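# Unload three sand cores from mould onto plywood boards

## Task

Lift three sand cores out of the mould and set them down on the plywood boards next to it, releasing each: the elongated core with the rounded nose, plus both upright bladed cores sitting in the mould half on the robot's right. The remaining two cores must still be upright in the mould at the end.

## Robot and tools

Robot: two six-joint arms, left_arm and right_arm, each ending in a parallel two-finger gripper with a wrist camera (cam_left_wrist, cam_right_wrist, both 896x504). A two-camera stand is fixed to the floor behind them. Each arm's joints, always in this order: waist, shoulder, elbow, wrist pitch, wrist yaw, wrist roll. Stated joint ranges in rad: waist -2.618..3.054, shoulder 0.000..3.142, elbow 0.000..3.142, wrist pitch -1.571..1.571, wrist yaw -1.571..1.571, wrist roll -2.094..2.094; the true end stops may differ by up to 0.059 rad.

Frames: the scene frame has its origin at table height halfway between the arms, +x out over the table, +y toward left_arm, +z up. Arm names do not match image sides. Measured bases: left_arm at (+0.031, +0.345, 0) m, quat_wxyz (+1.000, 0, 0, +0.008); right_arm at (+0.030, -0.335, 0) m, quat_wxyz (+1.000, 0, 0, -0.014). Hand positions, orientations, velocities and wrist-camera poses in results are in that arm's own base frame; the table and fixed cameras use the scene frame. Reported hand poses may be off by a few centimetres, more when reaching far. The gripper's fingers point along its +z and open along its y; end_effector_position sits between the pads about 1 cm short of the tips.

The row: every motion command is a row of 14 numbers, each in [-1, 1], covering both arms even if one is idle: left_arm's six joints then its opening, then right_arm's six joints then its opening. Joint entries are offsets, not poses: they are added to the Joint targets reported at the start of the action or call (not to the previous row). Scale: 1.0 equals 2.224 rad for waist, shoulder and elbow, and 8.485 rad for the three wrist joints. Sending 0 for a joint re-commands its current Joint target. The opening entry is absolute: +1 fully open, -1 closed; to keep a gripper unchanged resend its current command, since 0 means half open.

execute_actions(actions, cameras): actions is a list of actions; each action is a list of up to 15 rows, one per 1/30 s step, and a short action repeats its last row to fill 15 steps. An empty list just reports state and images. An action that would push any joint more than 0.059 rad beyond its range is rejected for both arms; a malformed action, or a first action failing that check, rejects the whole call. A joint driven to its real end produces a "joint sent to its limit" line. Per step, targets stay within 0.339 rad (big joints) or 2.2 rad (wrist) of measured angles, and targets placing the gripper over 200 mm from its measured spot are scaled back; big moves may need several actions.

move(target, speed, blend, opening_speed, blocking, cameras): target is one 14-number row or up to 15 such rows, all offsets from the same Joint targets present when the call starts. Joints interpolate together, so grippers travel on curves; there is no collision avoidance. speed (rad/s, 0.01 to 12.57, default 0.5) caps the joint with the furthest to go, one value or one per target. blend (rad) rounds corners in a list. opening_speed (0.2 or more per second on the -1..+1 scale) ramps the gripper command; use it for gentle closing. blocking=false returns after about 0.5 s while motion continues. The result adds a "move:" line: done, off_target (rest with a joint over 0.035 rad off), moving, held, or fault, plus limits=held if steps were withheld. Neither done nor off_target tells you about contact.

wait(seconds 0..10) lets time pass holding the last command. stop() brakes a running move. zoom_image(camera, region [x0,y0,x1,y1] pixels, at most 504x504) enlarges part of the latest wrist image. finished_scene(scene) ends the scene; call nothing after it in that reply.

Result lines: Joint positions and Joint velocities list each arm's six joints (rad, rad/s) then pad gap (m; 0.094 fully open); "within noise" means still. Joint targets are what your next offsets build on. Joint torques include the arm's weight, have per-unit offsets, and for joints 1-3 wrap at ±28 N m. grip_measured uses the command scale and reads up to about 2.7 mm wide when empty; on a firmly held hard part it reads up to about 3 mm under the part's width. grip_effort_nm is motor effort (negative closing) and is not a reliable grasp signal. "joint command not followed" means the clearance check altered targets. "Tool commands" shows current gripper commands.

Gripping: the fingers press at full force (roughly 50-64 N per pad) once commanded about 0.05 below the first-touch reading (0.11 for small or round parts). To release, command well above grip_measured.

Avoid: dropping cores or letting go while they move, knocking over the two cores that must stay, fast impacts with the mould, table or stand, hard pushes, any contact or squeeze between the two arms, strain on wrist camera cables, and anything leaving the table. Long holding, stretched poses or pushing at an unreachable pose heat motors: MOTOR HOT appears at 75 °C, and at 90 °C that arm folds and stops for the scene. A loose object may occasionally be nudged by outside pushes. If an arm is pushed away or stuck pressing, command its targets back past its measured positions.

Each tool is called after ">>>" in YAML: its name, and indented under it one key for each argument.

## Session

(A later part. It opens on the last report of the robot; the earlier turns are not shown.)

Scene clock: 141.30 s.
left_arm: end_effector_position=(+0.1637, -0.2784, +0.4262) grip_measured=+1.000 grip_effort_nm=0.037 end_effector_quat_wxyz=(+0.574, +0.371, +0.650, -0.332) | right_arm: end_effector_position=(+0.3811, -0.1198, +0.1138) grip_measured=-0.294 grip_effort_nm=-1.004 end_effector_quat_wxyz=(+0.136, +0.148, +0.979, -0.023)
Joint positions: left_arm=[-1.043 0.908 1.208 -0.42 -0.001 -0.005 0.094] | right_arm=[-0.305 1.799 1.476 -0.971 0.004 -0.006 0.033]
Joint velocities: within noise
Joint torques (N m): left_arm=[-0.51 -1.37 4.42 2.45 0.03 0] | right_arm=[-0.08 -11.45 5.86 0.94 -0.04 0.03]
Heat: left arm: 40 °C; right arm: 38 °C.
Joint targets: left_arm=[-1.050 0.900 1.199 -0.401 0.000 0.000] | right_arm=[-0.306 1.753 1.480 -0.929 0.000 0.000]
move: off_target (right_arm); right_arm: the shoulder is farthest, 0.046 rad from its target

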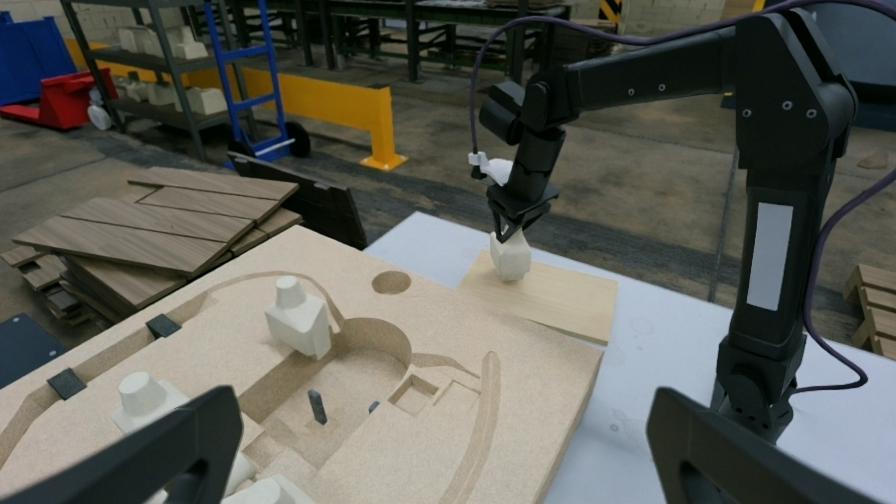

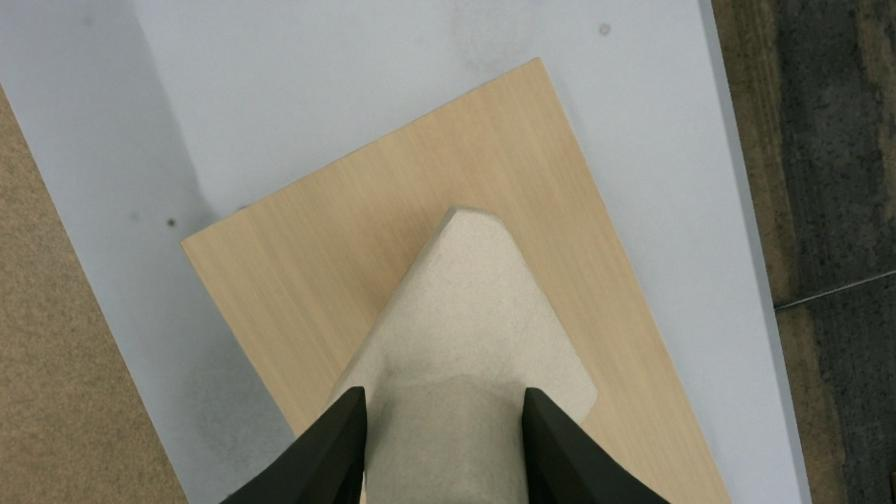

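>>> move:
  target: [0,0,0,0,0,0,1,0,0,-0.011,0.0029,0,0,-0.6]
  speed: 0.1
  cameras: []

>>> move:
  target: [0,0,0,0,0,0,1,0,0,-0.008,0.0021,0,0,-0.6]
  speed: 0.1

>>> zoom_image:
  camera: "cam_left_wrist"
  region: [440, 150, 620, 320]

Scene clock: 144.73 s.
left_arm: end_effector_position=(+0.1637, -0.2784, +0.4262) grip_measured=+1.000 grip_effort_nm=0.027 end_effector_quat_wxyz=(+0.574, +0.371, +0.650, -0.332) | right_arm: end_effector_position=(+0.3815, -0.1198, +0.1114) grip_measured=-0.294 grip_effort_nm=-1.004 end_effector_quat_wxyz=(+0.139, +0.148, +0.979, -0.024)
Joint positions: left_arm=[-1.043 0.908 1.208 -0.42 -0.001 -0.005 0.094] | right_arm=[-0.305 1.795 1.46 -0.952 0.003 -0.006 0.033]
Joint velocities: within noise
Joint torques (N m): left_arm=[-0.5 -1.36 4.48 2.44 0.02 0.02] | right_arm=[-0.09 -11.08 5.2 1.01 -0.04 0.04]
Heat: left arm: 41 °C; right arm: 39 °C.
Joint targets: left_arm=[-1.050 0.900 1.199 -0.401 0.000 0.000] | right_arm=[-0.306 1.754 1.455 -0.904 0.000 0.000]
move: off_target (right_arm); right_arm: the wrist pitch is farthest, 0.047 rad from its target
No camera images: "cameras" was empty.

Scene clock: 145.43 s.
left_arm: end_effector_position=(+0.1637, -0.2784, +0.4262) grip_measured=+1.000 grip_effort_nm=0.032 end_effector_quat_wxyz=(+0.574, +0.371, +0.650, -0.332) | right_arm: end_effector_position=(+0.3812, -0.1198, +0.1111) grip_measured=-0.294 grip_effort_nm=-1.009 end_effector_quat_wxyz=(+0.143, +0.148, +0.978, -0.024)
Joint positions: left_arm=[-1.043 0.908 1.208 -0.42 -0.001 -0.005 0.094] | right_arm=[-0.305 1.787 1.446 -0.938 0.003 -0.006 0.033]
Joint velocities: within noise
Joint torques (N m): left_arm=[-0.61 -1.35 4.42 2.47 0.03 0] | right_arm=[-0.09 -10.29 5.05 1.06 -0.03 0.07]
Heat: left arm: 41 °C; right arm: 39 °C.
Joint targets: left_arm=[-1.050 0.900 1.199 -0.401 0.000 0.000] | right_arm=[-0.306 1.754 1.438 -0.886 0.000 0.000]
move: off_target (right_arm); right_arm: the wrist pitch is farthest, 0.052 rad from its target

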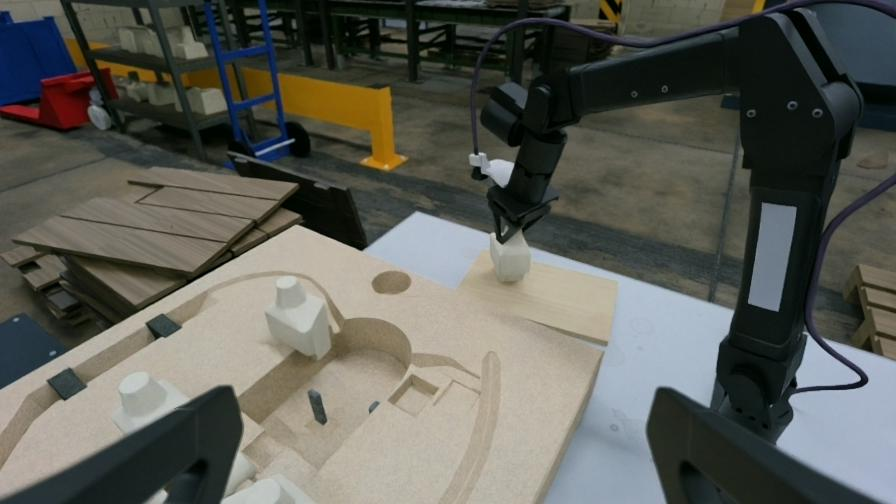

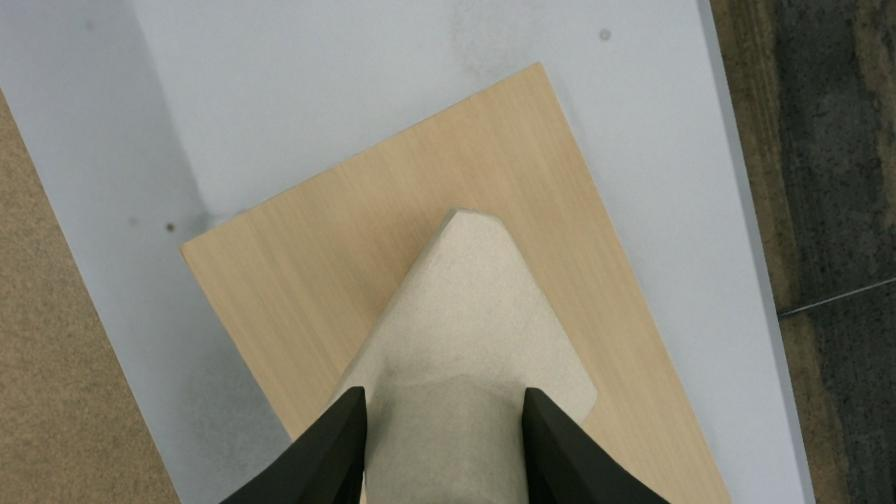

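Scaled by 2.800.

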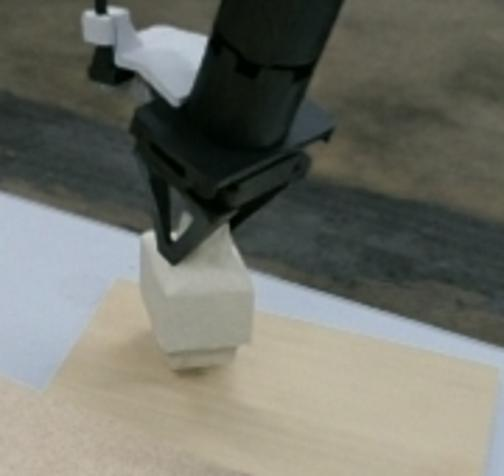

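>>> move:
  target: [0,0,0,0,0,0,1,0,0,0.003,0,0,0,-0.1]
  opening_speed: 0.3

>>> zoom_image:
  camera: "cam_left_wrist"
  region: [440, 150, 620, 320]

Scene clock: 149.10 s.
left_arm: end_effector_position=(+0.1637, -0.2784, +0.4262) grip_measured=+1.000 grip_effort_nm=0.022 end_effector_quat_wxyz=(+0.574, +0.371, +0.650, -0.332) | right_arm: end_effector_position=(+0.3871, -0.1197, +0.1129) grip_measured=-0.103 grip_effort_nm=0.168 end_effector_quat_wxyz=(+0.156, +0.147, +0.977, -0.021)
Joint positions: left_arm=[-1.043 0.908 1.208 -0.42 -0.001 -0.005 0.094] | right_arm=[-0.305 1.787 1.446 -0.914 -0.007 -0.006 0.042]
Joint velocities: within noise
Joint torques (N m): left_arm=[-0.51 -1.32 4.41 2.44 0.03 -0.02] | right_arm=[-0.09 -10.37 5.53 0.89 0.04 0.02]
Heat: left arm: 41 °C; right arm: 41 °C.
Joint targets: left_arm=[-1.050 0.900 1.199 -0.401 0.000 0.000] | right_arm=[-0.306 1.753 1.444 -0.886 0.000 0.000]
move: done

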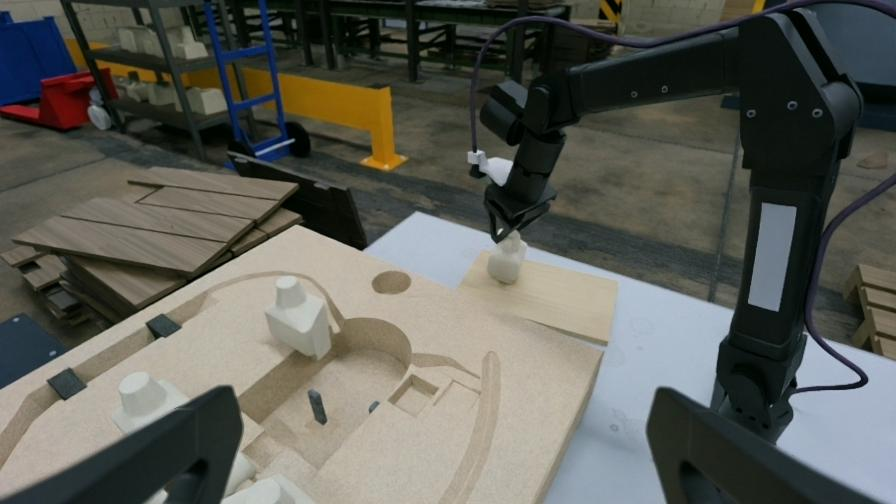

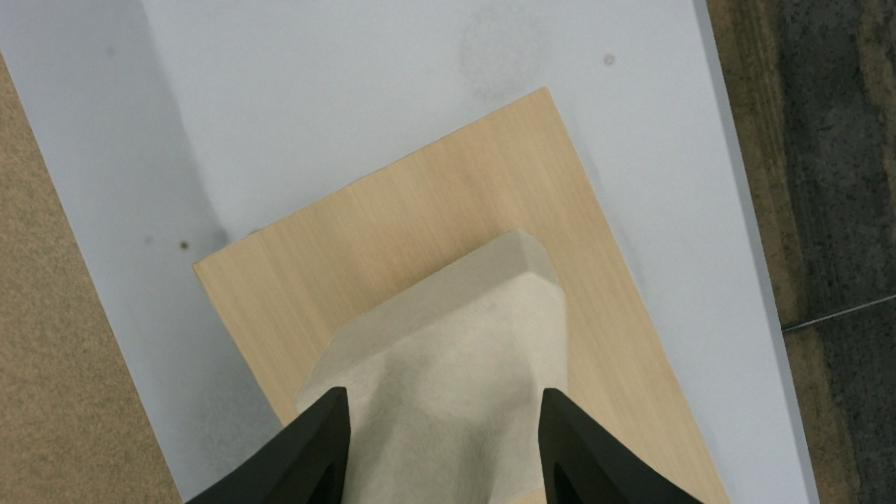

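Scaled by 2.800.

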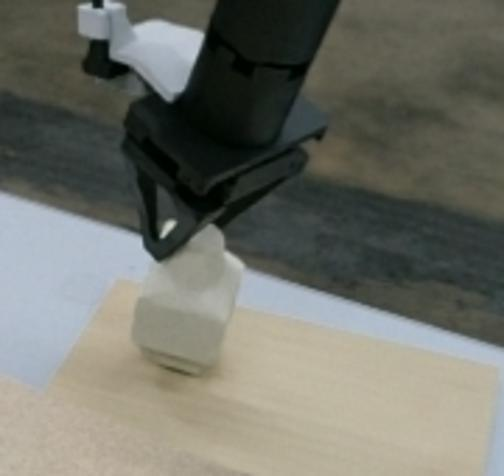

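>>> move:
  target: [0,0,0,0,0,0,1,0,0,0,0,0,0,0.6]
  opening_speed: 0.3

>>> zoom_image:
  camera: "cam_left_wrist"
  region: [440, 150, 620, 320]

Scene clock: 154.00 s.
left_arm: end_effector_position=(+0.1637, -0.2784, +0.4262) grip_measured=+1.000 grip_effort_nm=0.027 end_effector_quat_wxyz=(+0.574, +0.371, +0.650, -0.332) | right_arm: end_effector_position=(+0.3885, -0.1205, +0.1134) grip_measured=+0.597 grip_effort_nm=0.178 end_effector_quat_wxyz=(+0.159, +0.147, +0.976, -0.022)
Joint positions: left_arm=[-1.043 0.908 1.208 -0.42 -0.001 -0.005 0.094] | right_arm=[-0.305 1.787 1.446 -0.907 -0.005 -0.006 0.075]
Joint velocities: within noise
Joint torques (N m): left_arm=[-0.47 -1.51 4.55 2.43 0.04 -0.01] | right_arm=[-0.1 -10.33 5.55 0.81 0.04 0.03]
Heat: left arm: 42 °C; right arm: 43 °C.
Joint targets: left_arm=[-1.050 0.900 1.199 -0.401 0.000 0.000] | right_arm=[-0.306 1.753 1.444 -0.886 0.000 0.000]
move: done

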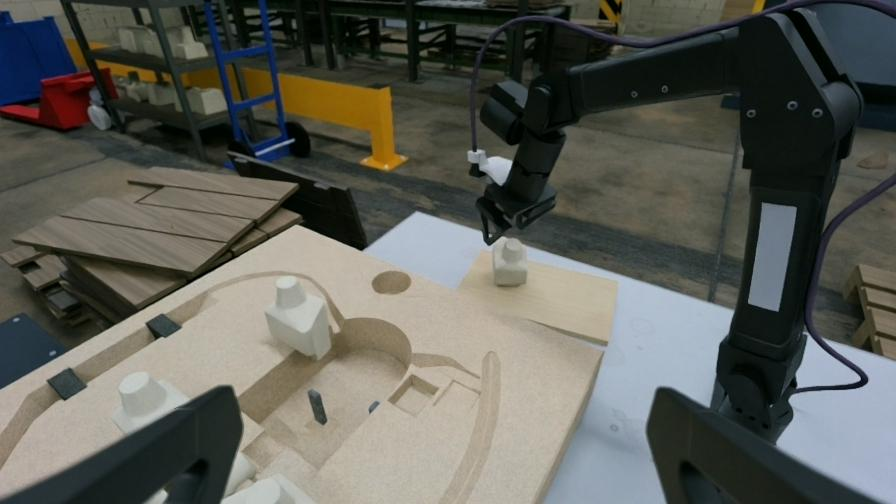

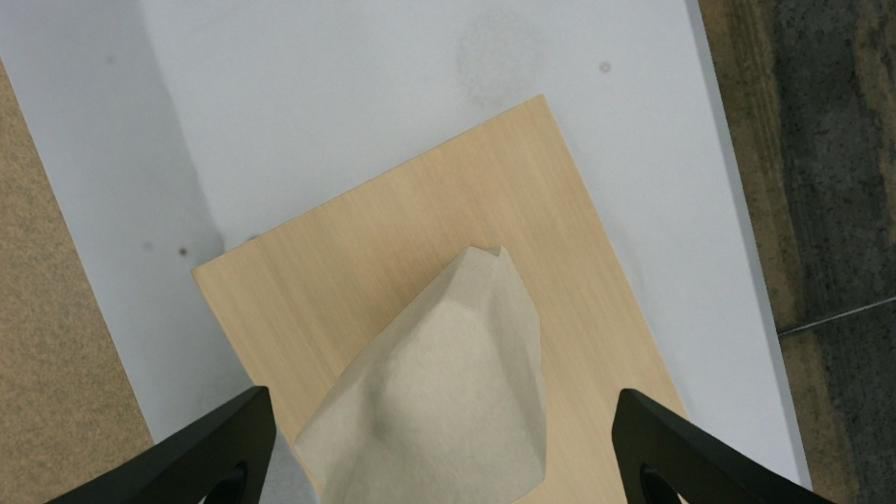

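Scaled by 2.800.

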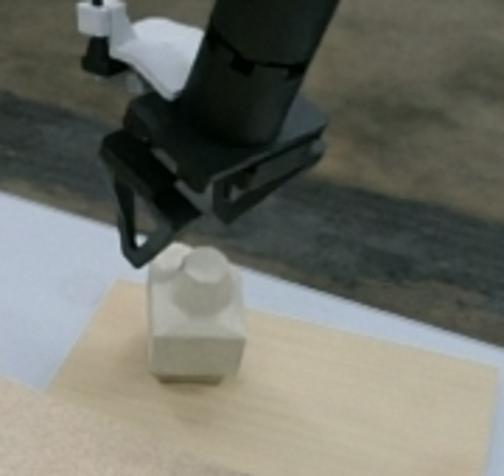

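>>> move:
  target: [0,0,0,0,0,0,1,0,0,0.25,-0.05,0,0,1]
  speed: 0.4

>>> zoom_image:
  camera: "cam_left_wrist"
  region: [440, 150, 620, 320]

Scene clock: 160.07 s.
left_arm: end_effector_position=(+0.1637, -0.2784, +0.4263) grip_measured=+1.000 grip_effort_nm=0.027 end_effector_quat_wxyz=(+0.574, +0.371, +0.650, -0.332) | right_arm: end_effector_position=(+0.3983, -0.1236, +0.2594) grip_measured=+0.997 grip_effort_nm=0.183 end_effector_quat_wxyz=(+0.230, +0.145, +0.962, -0.034)
Joint positions: left_arm=[-1.043 0.908 1.208 -0.42 -0.001 -0.005 0.094] | right_arm=[-0.305 1.781 1.975 -1.296 -0.005 -0.006 0.094]
Joint velocities: within noise
Joint torques (N m): left_arm=[-0.49 -1.44 4.48 2.47 0.03 0.01] | right_arm=[-0.08 -9.48 7.3 0.72 0.04 0.04]
Heat: left arm: 42 °C; right arm: 44 °C.
Joint targets: left_arm=[-1.050 0.900 1.199 -0.400 0.000 0.000] | right_arm=[-0.306 1.753 2.000 -1.310 0.000 0.000]
move: done

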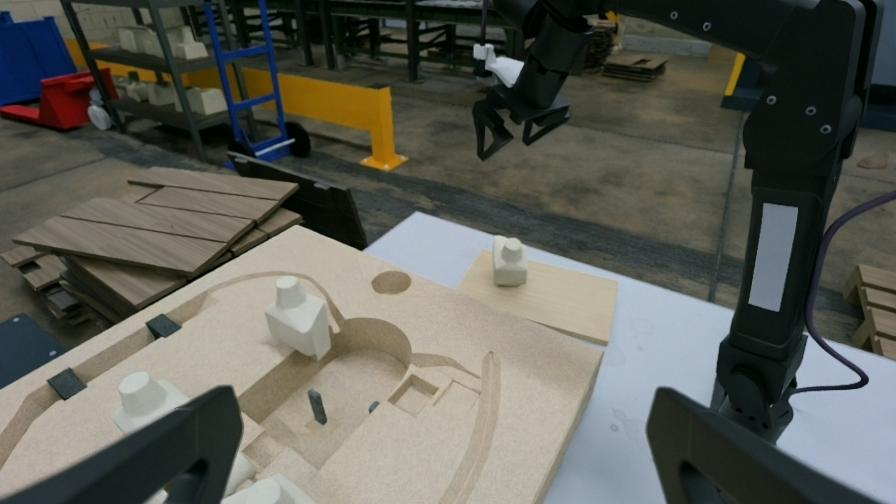

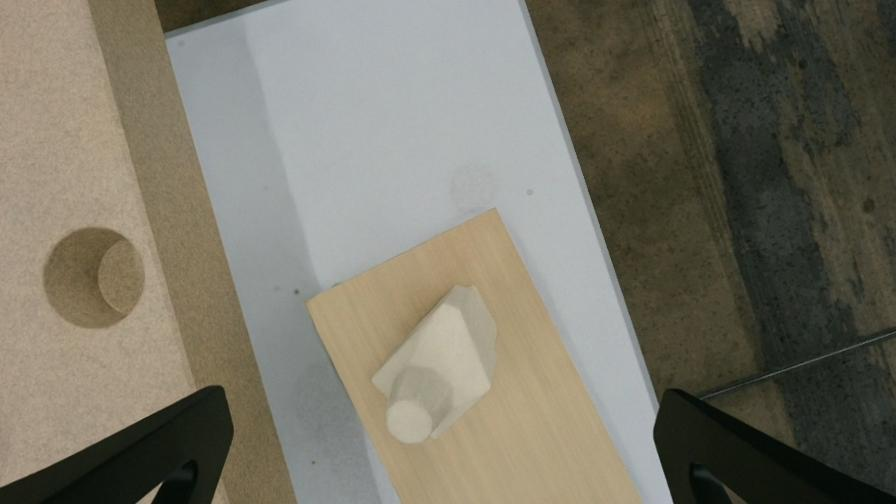

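Scaled by 2.800.

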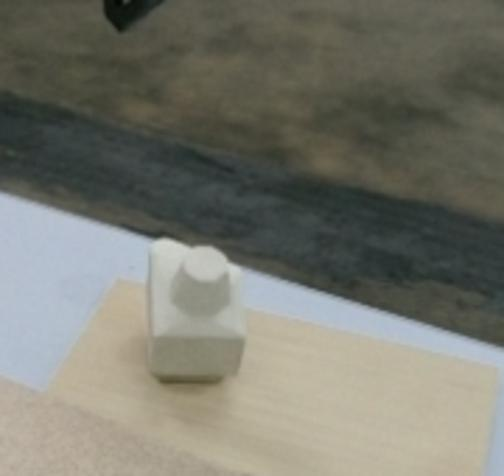

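>>> move:
  target: [0.2374,0.5755,0.5895,-0.1143,0,0,1,0,0,0,0,0,0,1]
  speed: 0.7

Scene clock: 179.63 s.
left_arm: end_effector_position=(+0.4416, -0.2518, +0.2533) grip_measured=+1.000 grip_effort_nm=0.032 end_effector_quat_wxyz=(+0.251, +0.246, +0.934, -0.067) | right_arm: end_effector_position=(+0.3979, -0.1235, +0.2592) grip_measured=+0.997 grip_effort_nm=0.178 end_effector_quat_wxyz=(+0.229, +0.145, +0.962, -0.034)
Joint positions: left_arm=[-0.52 2.17 2.487 -1.363 -0.001 -0.005 0.094] | right_arm=[-0.305 1.781 1.975 -1.298 -0.005 -0.006 0.094]
Joint velocities: within noise
Joint torques (N m): left_arm=[-0.06 -9.37 6.42 1.37 0.05 0.02] | right_arm=[-0.08 -9.51 7.27 0.7 0.04 0.02]
Heat: left arm: 43 °C; right arm: 46 °C.
Joint targets: left_arm=[-0.522 2.180 2.510 -1.370 0.000 0.000] | right_arm=[-0.306 1.753 2.000 -1.311 0.000 0.000]
move: done

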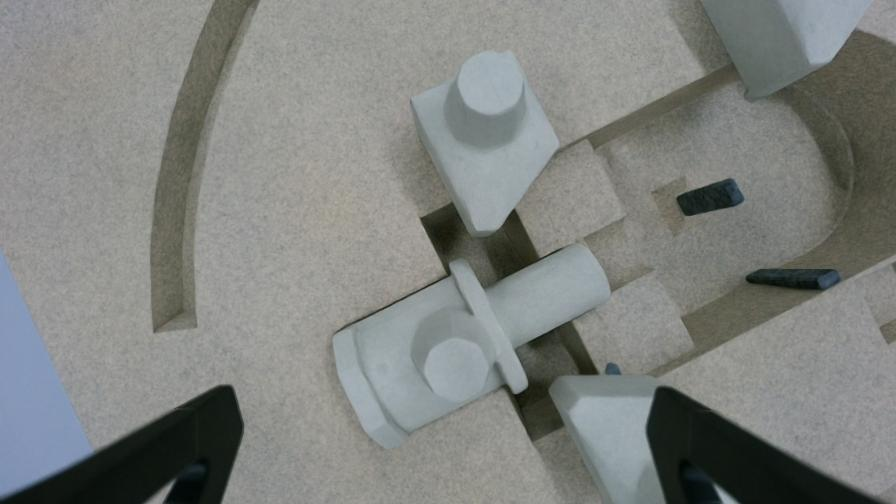

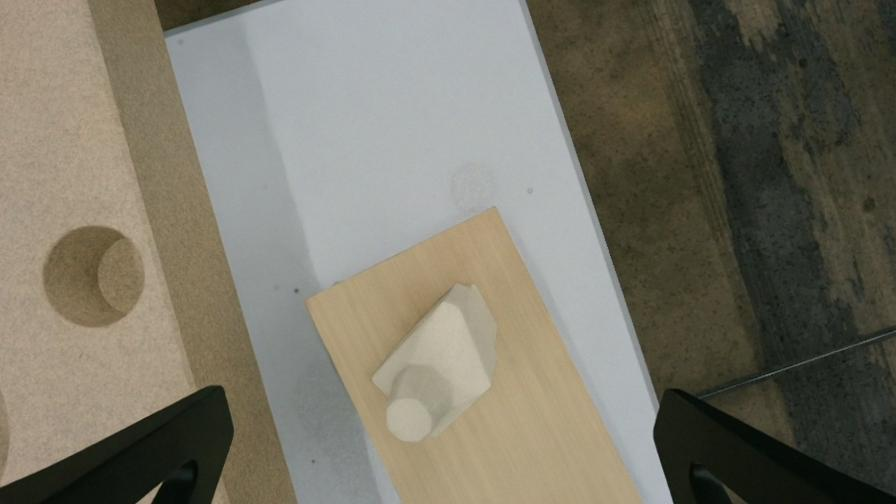

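>>> move:
  target: [-0.004,-0.054,-0.236,0.0442,0,0,1,0,0,0,0,0,0,1]
  speed: 0.4

Scene clock: 196.77 s.
left_arm: end_effector_position=(+0.4456, -0.2541, +0.1494) grip_measured=+1.000 grip_effort_nm=0.037 end_effector_quat_wxyz=(+0.212, +0.248, +0.943, -0.057) | right_arm: end_effector_position=(+0.3978, -0.1235, +0.2592) grip_measured=+0.997 grip_effort_nm=0.178 end_effector_quat_wxyz=(+0.229, +0.145, +0.962, -0.034)
Joint positions: left_arm=[-0.52 2.11 1.992 -1.011 -0.001 -0.005 0.094] | right_arm=[-0.305 1.781 1.975 -1.298 -0.005 -0.006 0.094]
Joint velocities: within noise
Joint torques (N m): left_arm=[-0.8 -14 4.7 1.45 0.03 0] | right_arm=[-0.09 -9.52 7.3 0.72 0.04 0.03]
Heat: left arm: 39 °C; right arm: 46 °C.
Joint targets: left_arm=[-0.531 2.060 1.986 -0.995 0.000 0.000] | right_arm=[-0.306 1.753 2.000 -1.311 0.000 0.000]
move: off_target (left_arm); left_arm: the shoulder is farthest, 0.050 rad from its target

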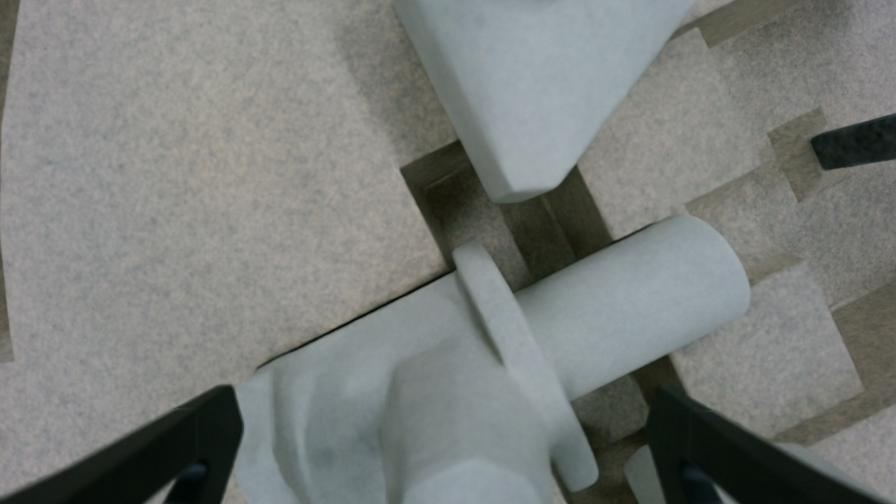

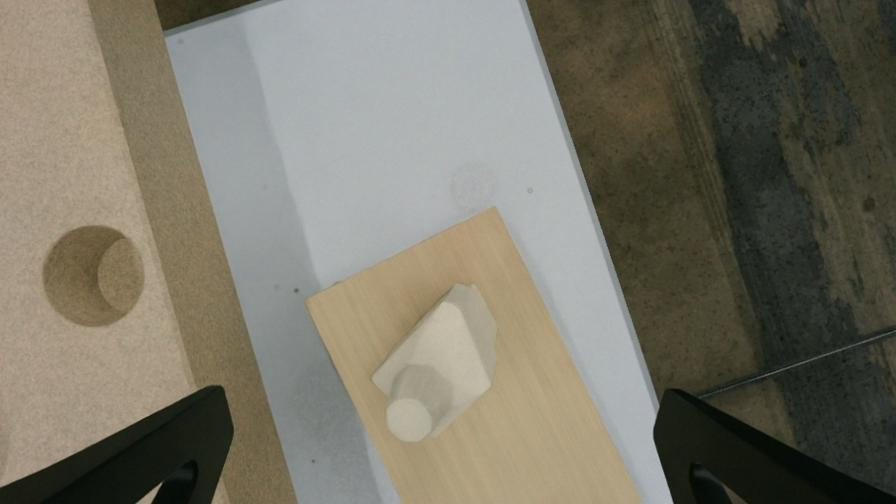

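>>> move:
  target: [0,-0.0125,0.003,0,0,0,1,0,0,0,0,0,0,1]
  speed: 0.3
  cameras: []

>>> move:
  target: [0,0,0,0,0,0,-0.6,0,0,0,0,0,0,1]
  opening_speed: 0.8
  cameras: ["cam_left_wrist"]

Scene clock: 205.10 s.
left_arm: end_effector_position=(+0.4448, -0.2536, +0.1666) grip_measured=+1.000 grip_effort_nm=0.032 end_effector_quat_wxyz=(+0.229, +0.247, +0.939, -0.061) | right_arm: end_effector_position=(+0.3978, -0.1235, +0.2592) grip_measured=+0.997 grip_effort_nm=0.173 end_effector_quat_wxyz=(+0.229, +0.145, +0.962, -0.034)
Joint positions: left_arm=[-0.52 2.075 1.992 -1.009 -0.001 -0.005 0.094] | right_arm=[-0.305 1.781 1.975 -1.298 -0.005 -0.006 0.094]
Joint velocities: within noise
Joint torques (N m): left_arm=[-0.87 -13.27 5.18 1.51 0.03 0] | right_arm=[-0.08 -9.5 7.3 0.72 0.04 0.03]
Heat: left arm: 40 °C; right arm: 47 °C.
Joint targets: left_arm=[-0.531 2.032 1.992 -0.995 0.000 0.000] | right_arm=[-0.306 1.753 2.000 -1.310 0.000 0.000]
move: off_target (left_arm); left_arm: the shoulder is farthest, 0.043 rad from its target
No camera images: "cameras" was empty.

Scene clock: 207.30 s.
left_arm: end_effector_position=(+0.4438, -0.2554, +0.1666) grip_measured=-0.381 grip_effort_nm=-0.994 end_effector_quat_wxyz=(+0.229, +0.250, +0.939, -0.062) | right_arm: end_effector_position=(+0.3977, -0.1235, +0.2591) grip_measured=+0.997 grip_effort_nm=0.178 end_effector_quat_wxyz=(+0.229, +0.145, +0.962, -0.034)
Joint positions: left_arm=[-0.524 2.075 1.992 -1.009 0.001 -0.004 0.029] | right_arm=[-0.305 1.781 1.975 -1.299 -0.005 -0.006 0.094]
Joint velocities: within noise
Joint torques (N m): left_arm=[-0.53 -13.26 5.15 1.48 0.01 -0.04] | right_arm=[-0.1 -9.48 7.27 0.72 0.03 0.03]
Heat: left arm: 40 °C; right arm: 47 °C.
Joint targets: left_arm=[-0.531 2.032 1.992 -0.995 0.000 0.000] | right_arm=[-0.306 1.753 2.000 -1.311 0.000 0.000]
move: off_target (left_arm); left_arm: the shoulder is farthest, 0.043 rad from its target
Images, in order (width x height): cam_left_wrist 896x504.

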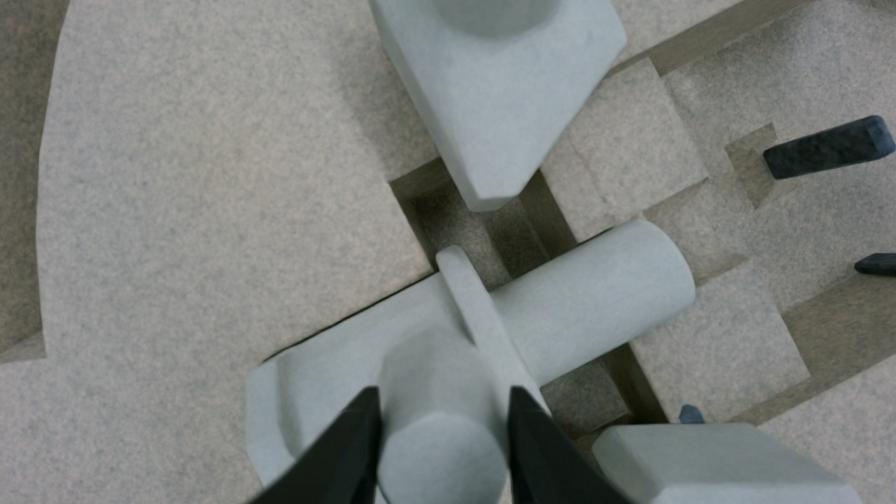

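>>> move:
  target: [0,0.0403,0.251,-0.0442,0,0,-0.6,0,0,0,0,0,0,1]
  speed: 0.35
  cameras: ["cam_left_wrist"]

Scene clock: 213.23 s.
left_arm: end_effector_position=(+0.4228, -0.2435, +0.2671) grip_measured=-0.382 grip_effort_nm=-0.994 end_effector_quat_wxyz=(+0.240, +0.249, +0.936, -0.066) | right_arm: end_effector_position=(+0.3977, -0.1235, +0.2591) grip_measured=+0.997 grip_effort_nm=0.173 end_effector_quat_wxyz=(+0.229, +0.145, +0.962, -0.034)
Joint positions: left_arm=[-0.524 2.131 2.501 -1.437 0.002 -0.004 0.029] | right_arm=[-0.305 1.781 1.975 -1.299 -0.005 -0.006 0.094]
Joint velocities: within noise
Joint torques (N m): left_arm=[-0.57 -10.36 8.68 2.11 0 -0.04] | right_arm=[-0.08 -9.5 7.3 0.72 0.04 0.03]
Heat: left arm: 41 °C; right arm: 47 °C.
Joint targets: left_arm=[-0.531 2.121 2.551 -1.370 0.000 0.000] | right_arm=[-0.306 1.753 2.000 -1.311 0.000 0.000]
move: off_target (left_arm); left_arm: the wrist pitch is farthest, 0.067 rad from its target
Images, in order (width x height): cam_left_wrist 896x504.

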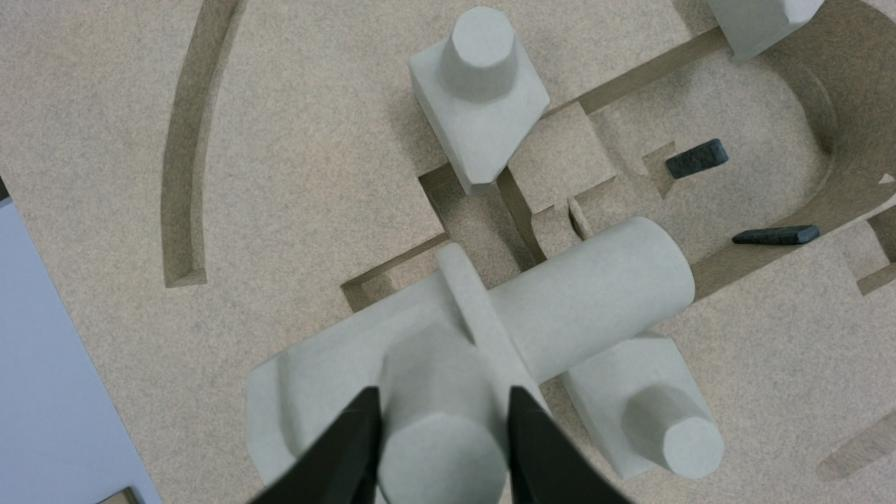

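>>> move:
  target: [0.3916,-0.3017,-0.387,0.0177,0,0,-0.6,-0.1,0,0,0,0,0,1]
  speed: 0.5

>>> move:
  target: [0,-0.036,-0.1755,0.0354,0,0,-0.6,0,0,0,0,0,0,1]
  speed: 0.3

Scene clock: 234.87 s.
left_arm: end_effector_position=(+0.3228, +0.1166, +0.2559) grip_measured=-0.382 grip_effort_nm=-0.999 end_effector_quat_wxyz=(+0.217, -0.167, +0.961, +0.040) | right_arm: end_effector_position=(+0.3612, -0.2072, +0.2591) grip_measured=+0.997 grip_effort_nm=0.178 end_effector_quat_wxyz=(+0.223, +0.249, +0.940, -0.059)
Joint positions: left_arm=[0.34 1.509 1.676 -1.292 -0.007 -0.003 0.029] | right_arm=[-0.525 1.781 1.975 -1.299 -0.003 -0.006 0.094]
Joint velocities: within noise
Joint torques (N m): left_arm=[0.03 -9.63 5.89 2.06 0.1 -0.02] | right_arm=[-0.38 -9.48 7.3 0.72 0.03 0.02]
Heat: left arm: 41 °C; right arm: 47 °C.
Joint targets: left_arm=[0.340 1.450 1.690 -1.220 0.000 0.000] | right_arm=[-0.529 1.753 2.000 -1.310 0.000 0.000]
move: off_target (left_arm); left_arm: the wrist pitch is farthest, 0.073 rad from its target

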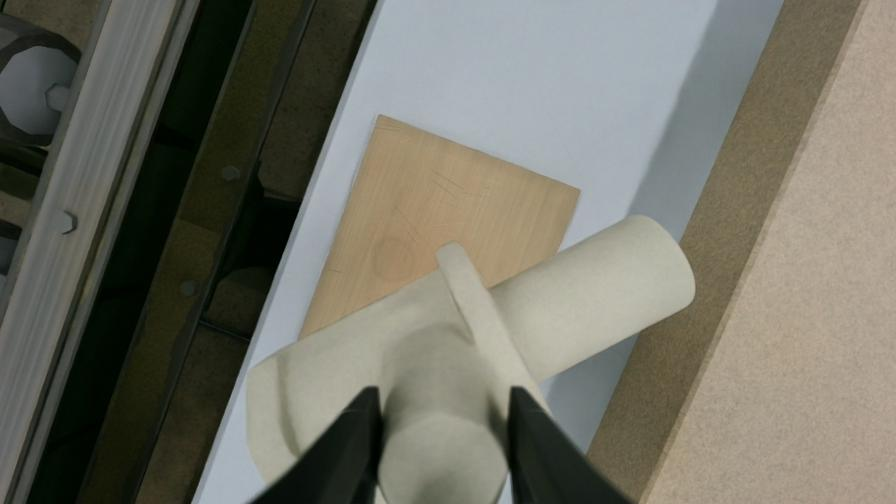

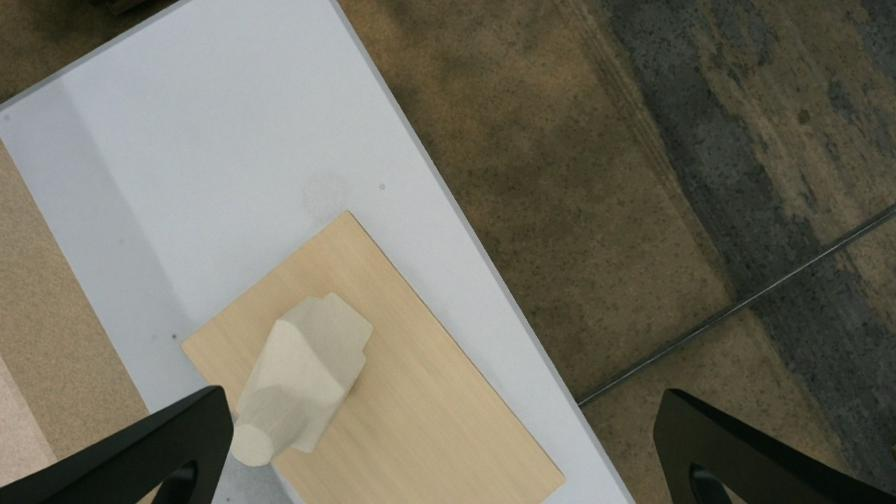

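Scene clock: 236.83 s.
left_arm: end_effector_position=(+0.3191, +0.1151, +0.1743) grip_measured=-0.382 grip_effort_nm=-0.999 end_effector_quat_wxyz=(+0.208, -0.167, +0.963, +0.039) | right_arm: end_effector_position=(+0.3612, -0.2072, +0.2591) grip_measured=+0.997 grip_effort_nm=0.173 end_effector_quat_wxyz=(+0.223, +0.249, +0.940, -0.059)
Joint positions: left_arm=[0.34 1.435 1.283 -0.992 -0.006 -0.003 0.029] | right_arm=[-0.525 1.781 1.975 -1.299 -0.003 -0.006 0.094]
Joint velocities: within noise
Joint torques (N m): left_arm=[0.01 -9.7 6.49 2.02 0.1 -0.02] | right_arm=[-0.35 -9.5 7.28 0.72 0.02 0.03]
Heat: left arm: 40 °C; right arm: 47 °C.
Joint targets: left_arm=[0.340 1.370 1.299 -0.920 0.000 0.000] | right_arm=[-0.529 1.753 2.000 -1.310 0.000 0.000]
move: off_target (left_arm); left_arm: the wrist pitch is farthest, 0.072 rad from its target

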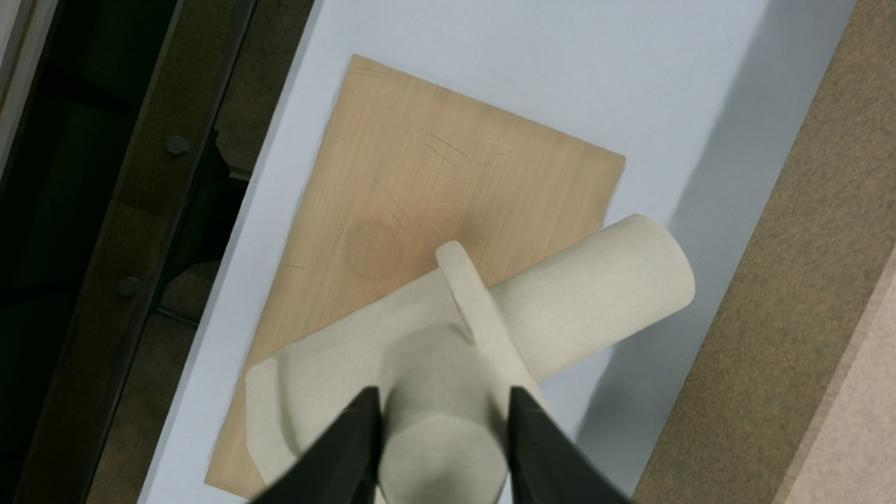

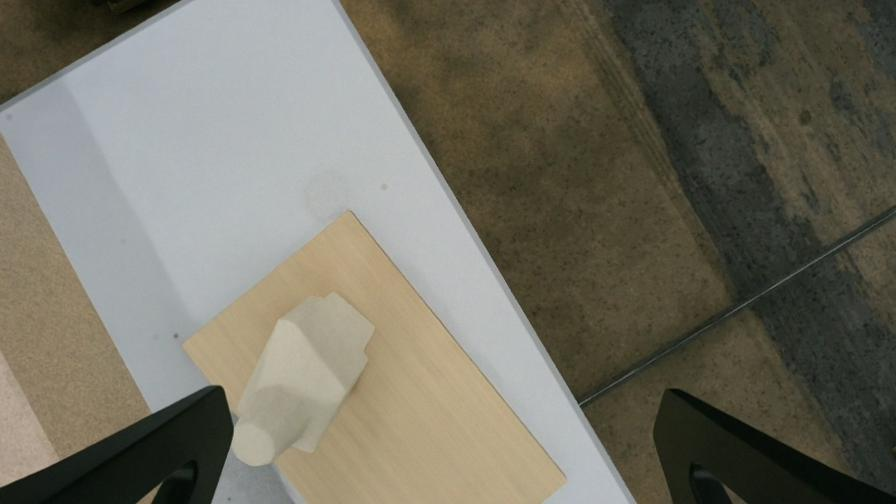

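>>> move:
  target: [0.045,0,-0.027,0.012,0,0,-0.6,0,0,0,0,0,0,1]
  speed: 0.3
  cameras: []

>>> move:
  target: [0,0,-0.018,0.0045,0,0,-0.6,0,0,0,0,0,0,1]
  speed: 0.1
  cameras: []

>>> move:
  target: [0,0,-0.018,0.0045,0,0,-0.6,0,0,0,0,0,0,1]
  speed: 0.1
  cameras: ["cam_left_wrist"]

Scene clock: 241.50 s.
left_arm: end_effector_position=(+0.3141, +0.1488, +0.1645) grip_measured=-0.382 grip_effort_nm=-0.994 end_effector_quat_wxyz=(+0.225, -0.213, +0.949, +0.052) | right_arm: end_effector_position=(+0.3612, -0.2072, +0.2591) grip_measured=+0.997 grip_effort_nm=0.178 end_effector_quat_wxyz=(+0.223, +0.249, +0.940, -0.059)
Joint positions: left_arm=[0.437 1.431 1.224 -0.899 -0.005 -0.003 0.029] | right_arm=[-0.525 1.781 1.975 -1.299 -0.003 -0.006 0.094]
Joint velocities: within noise
Joint torques (N m): left_arm=[0.27 -9.5 6.52 2.19 0.1 -0.01] | right_arm=[-0.38 -9.51 7.28 0.73 0.03 0.03]
Heat: left arm: 40 °C; right arm: 48 °C.
Joint targets: left_arm=[0.440 1.370 1.239 -0.818 0.000 0.000] | right_arm=[-0.529 1.753 2.000 -1.310 0.000 0.000]
move: off_target (left_arm); left_arm: the wrist pitch is farthest, 0.080 rad from its target
No camera images: "cameras" was empty.

Scene clock: 242.53 s.
left_arm: end_effector_position=(+0.3138, +0.1487, +0.1543) grip_measured=-0.382 grip_effort_nm=-0.994 end_effector_quat_wxyz=(+0.224, -0.213, +0.950, +0.052) | right_arm: end_effector_position=(+0.3612, -0.2072, +0.2591) grip_measured=+0.997 grip_effort_nm=0.178 end_effector_quat_wxyz=(+0.223, +0.249, +0.940, -0.059)
Joint positions: left_arm=[0.437 1.431 1.184 -0.861 -0.005 -0.003 0.029] | right_arm=[-0.525 1.781 1.975 -1.299 -0.003 -0.006 0.094]
Joint velocities: within noise
Joint torques (N m): left_arm=[0.34 -9.47 6.49 2.2 0.08 -0.03] | right_arm=[-0.38 -9.48 7.28 0.73 0.03 0.02]
Heat: left arm: 40 °C; right arm: 48 °C.
Joint targets: left_arm=[0.440 1.370 1.199 -0.780 0.000 0.000] | right_arm=[-0.529 1.753 2.000 -1.310 0.000 0.000]
move: off_target (left_arm); left_arm: the wrist pitch is farthest, 0.081 rad from its target
No camera images: "cameras" was empty.

Scene clock: 243.57 s.
left_arm: end_effector_position=(+0.3132, +0.1484, +0.1439) grip_measured=-0.382 grip_effort_nm=-0.999 end_effector_quat_wxyz=(+0.223, -0.213, +0.950, +0.052) | right_arm: end_effector_position=(+0.3612, -0.2072, +0.2591) grip_measured=+0.997 grip_effort_nm=0.173 end_effector_quat_wxyz=(+0.223, +0.249, +0.940, -0.059)
Joint positions: left_arm=[0.437 1.431 1.144 -0.823 -0.005 -0.003 0.029] | right_arm=[-0.525 1.781 1.975 -1.299 -0.003 -0.006 0.094]
Joint velocities: within noise
Joint torques (N m): left_arm=[0.2 -9.4 6.43 2.2 0.07 -0.01] | right_arm=[-0.38 -9.5 7.3 0.72 0.03 0.03]
Heat: left arm: 40 °C; right arm: 48 °C.
Joint targets: left_arm=[0.440 1.370 1.159 -0.741 0.000 0.000] | right_arm=[-0.529 1.753 2.000 -1.310 0.000 0.000]
move: off_target (left_arm); left_arm: the wrist pitch is farthest, 0.081 rad from its target
Images, in order (width x height): cam_left_wrist 896x504.

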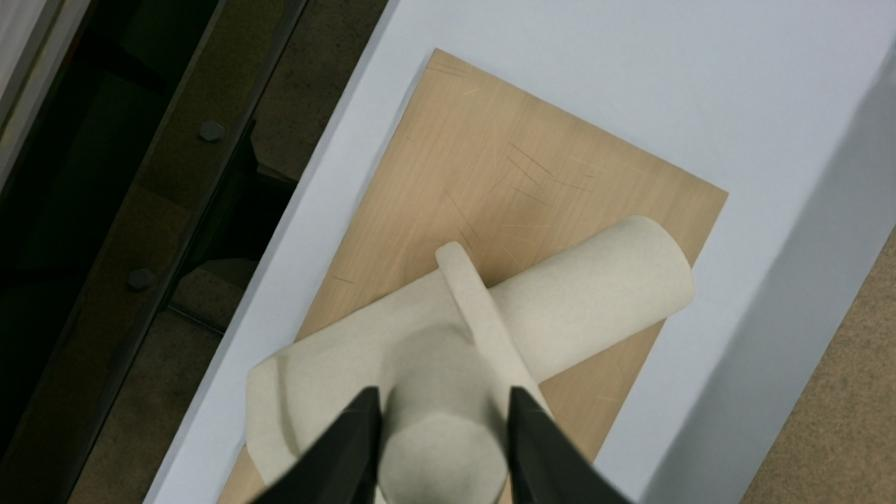

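>>> move:
  target: [-0.018,0,-0.018,0.0045,0,0,-0.6,0,0,0,0,0,0,1]
  speed: 0.1
  cameras: []

>>> move:
  target: [0,0,-0.011,0.0026,0,0,-0.6,0,0,0,0,0,0,1]
  speed: 0.1
  cameras: []

>>> move:
  target: [0,0,-0.011,0.0026,0,0,-0.6,0,0,0,0,0,0,1]
  speed: 0.1
  cameras: ["cam_left_wrist"]

Scene clock: 247.63 s.
left_arm: end_effector_position=(+0.3168, +0.1379, +0.1337) grip_measured=-0.382 grip_effort_nm=-0.999 end_effector_quat_wxyz=(+0.223, -0.198, +0.953, +0.047) | right_arm: end_effector_position=(+0.3612, -0.2072, +0.2591) grip_measured=+0.997 grip_effort_nm=0.178 end_effector_quat_wxyz=(+0.223, +0.249, +0.940, -0.059)
Joint positions: left_arm=[0.406 1.431 1.104 -0.785 -0.003 -0.003 0.029] | right_arm=[-0.525 1.781 1.975 -1.299 -0.003 -0.006 0.094]
Joint velocities: within noise
Joint torques (N m): left_arm=[-0.36 -9.58 6.38 2.18 0.07 -0.04] | right_arm=[-0.36 -9.5 7.27 0.72 0.02 0.03]
Heat: left arm: 40 °C; right arm: 48 °C.
Joint targets: left_arm=[0.400 1.370 1.119 -0.703 0.000 0.000] | right_arm=[-0.529 1.753 2.000 -1.310 0.000 0.000]
move: off_target (left_arm); left_arm: the wrist pitch is farthest, 0.082 rad from its target
No camera images: "cameras" was empty.

Scene clock: 248.57 s.
left_arm: end_effector_position=(+0.3161, +0.1376, +0.1280) grip_measured=-0.382 grip_effort_nm=-0.994 end_effector_quat_wxyz=(+0.223, -0.198, +0.953, +0.047) | right_arm: end_effector_position=(+0.3612, -0.2072, +0.2591) grip_measured=+0.997 grip_effort_nm=0.173 end_effector_quat_wxyz=(+0.223, +0.249, +0.940, -0.059)
Joint positions: left_arm=[0.406 1.43 1.082 -0.763 -0.003 -0.003 0.029] | right_arm=[-0.525 1.781 1.975 -1.299 -0.003 -0.006 0.094]
Joint velocities: within noise
Joint torques (N m): left_arm=[-0.49 -9.43 6.26 2.19 0.07 -0.02] | right_arm=[-0.4 -9.48 7.3 0.72 0.02 0.03]
Heat: left arm: 40 °C; right arm: 48 °C.
Joint targets: left_arm=[0.400 1.370 1.095 -0.681 0.000 0.000] | right_arm=[-0.529 1.753 2.000 -1.310 0.000 0.000]
move: off_target (left_arm); left_arm: the wrist pitch is farthest, 0.082 rad from its target
No camera images: "cameras" was empty.

Scene clock: 249.30 s.
left_arm: end_effector_position=(+0.3166, +0.1378, +0.1272) grip_measured=-0.382 grip_effort_nm=-0.999 end_effector_quat_wxyz=(+0.230, -0.198, +0.952, +0.048) | right_arm: end_effector_position=(+0.3612, -0.2072, +0.2591) grip_measured=+0.997 grip_effort_nm=0.173 end_effector_quat_wxyz=(+0.223, +0.249, +0.940, -0.059)
Joint positions: left_arm=[0.406 1.42 1.063 -0.74 -0.003 -0.003 0.029] | right_arm=[-0.525 1.781 1.975 -1.299 -0.003 -0.006 0.094]
Joint velocities: within noise
Joint torques (N m): left_arm=[-0.47 -8.69 5.76 2.2 0.06 -0.04] | right_arm=[-0.38 -9.5 7.3 0.72 0.03 0.02]
Heat: left arm: 40 °C; right arm: 48 °C.
Joint targets: left_arm=[0.400 1.370 1.070 -0.659 0.000 0.000] | right_arm=[-0.529 1.753 2.000 -1.310 0.000 0.000]
move: off_target (left_arm); left_arm: the wrist pitch is farthest, 0.081 rad from its target
Images, in order (width x height): cam_left_wrist 896x504.

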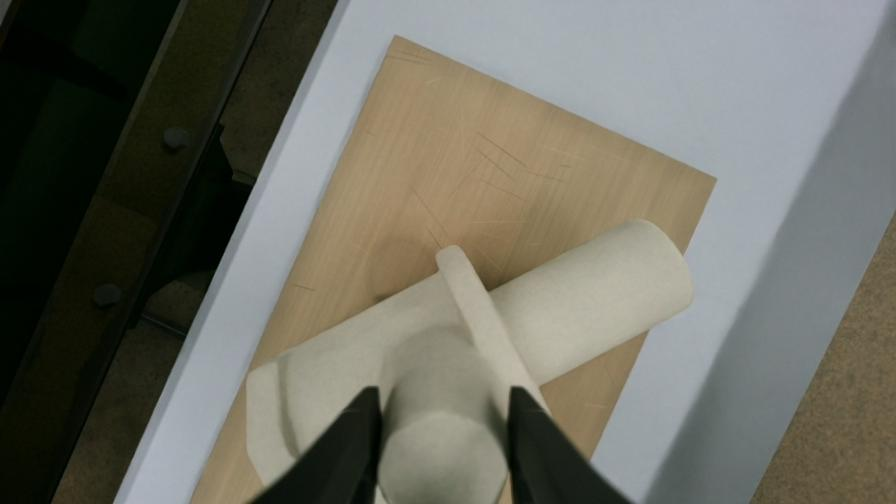

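>>> move:
  target: [0,0,-0.005,0,0,0,0.3,0,0,0,0,0,0,1]
  opening_speed: 0.4
  cameras: ["cam_left_wrist"]

>>> move:
  target: [0,0,0.22,-0.03,0,0,1,0,0,0,0,0,0,1]
  speed: 0.4
  cameras: ["cam_left_wrist"]

Scene clock: 254.53 s.
left_arm: end_effector_position=(+0.3270, +0.1422, +0.1395) grip_measured=+0.298 grip_effort_nm=0.144 end_effector_quat_wxyz=(+0.266, -0.196, +0.942, +0.056) | right_arm: end_effector_position=(+0.3611, -0.2072, +0.2591) grip_measured=+0.997 grip_effort_nm=0.168 end_effector_quat_wxyz=(+0.223, +0.249, +0.941, -0.059)
Joint positions: left_arm=[0.406 1.397 1.055 -0.677 -0.003 -0.003 0.061] | right_arm=[-0.525 1.781 1.975 -1.299 -0.003 -0.006 0.094]
Joint velocities: within noise
Joint torques (N m): left_arm=[-0.58 -6.72 5.59 1.68 0.07 -0.02] | right_arm=[-0.38 -9.48 7.28 0.72 0.03 0.03]
Heat: left arm: 40 °C; right arm: 48 °C.
Joint targets: left_arm=[0.400 1.370 1.059 -0.659 0.000 0.000] | right_arm=[-0.529 1.753 2.000 -1.311 0.000 0.000]
move: done
Images, in order (width x height): cam_left_wrist 896x504.

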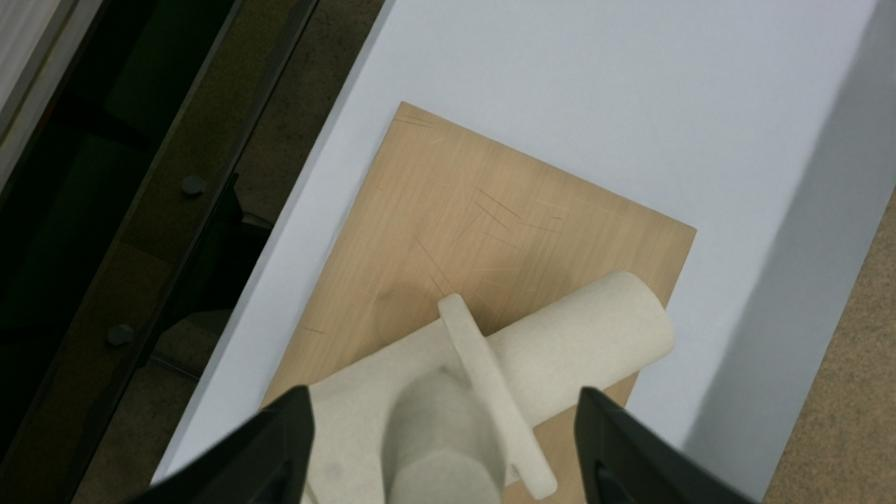

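Scene clock: 256.47 s.
left_arm: end_effector_position=(+0.3548, +0.1542, +0.2948) grip_measured=+0.998 grip_effort_nm=0.144 end_effector_quat_wxyz=(+0.379, -0.188, +0.903, +0.079) | right_arm: end_effector_position=(+0.3611, -0.2072, +0.2591) grip_measured=+0.997 grip_effort_nm=0.178 end_effector_quat_wxyz=(+0.223, +0.249, +0.941, -0.059)
Joint positions: left_arm=[0.406 1.393 1.526 -0.91 -0.003 -0.003 0.094] | right_arm=[-0.525 1.781 1.975 -1.299 -0.003 -0.006 0.094]
Joint velocities: within noise
Joint torques (N m): left_arm=[-0.46 -6.3 7.05 1.76 0.06 -0.02] | right_arm=[-0.35 -9.48 7.28 0.73 0.03 0.02]
Heat: left arm: 40 °C; right arm: 48 °C.
Joint targets: left_arm=[0.400 1.370 1.549 -0.914 0.000 0.000] | right_arm=[-0.529 1.753 2.000 -1.311 0.000 0.000]
move: done
Images, in order (width x height): cam_left_wrist 896x504.

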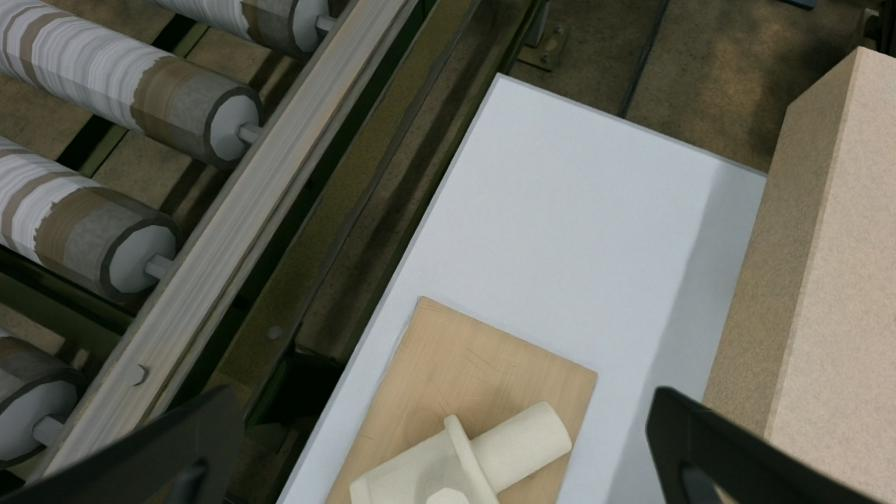

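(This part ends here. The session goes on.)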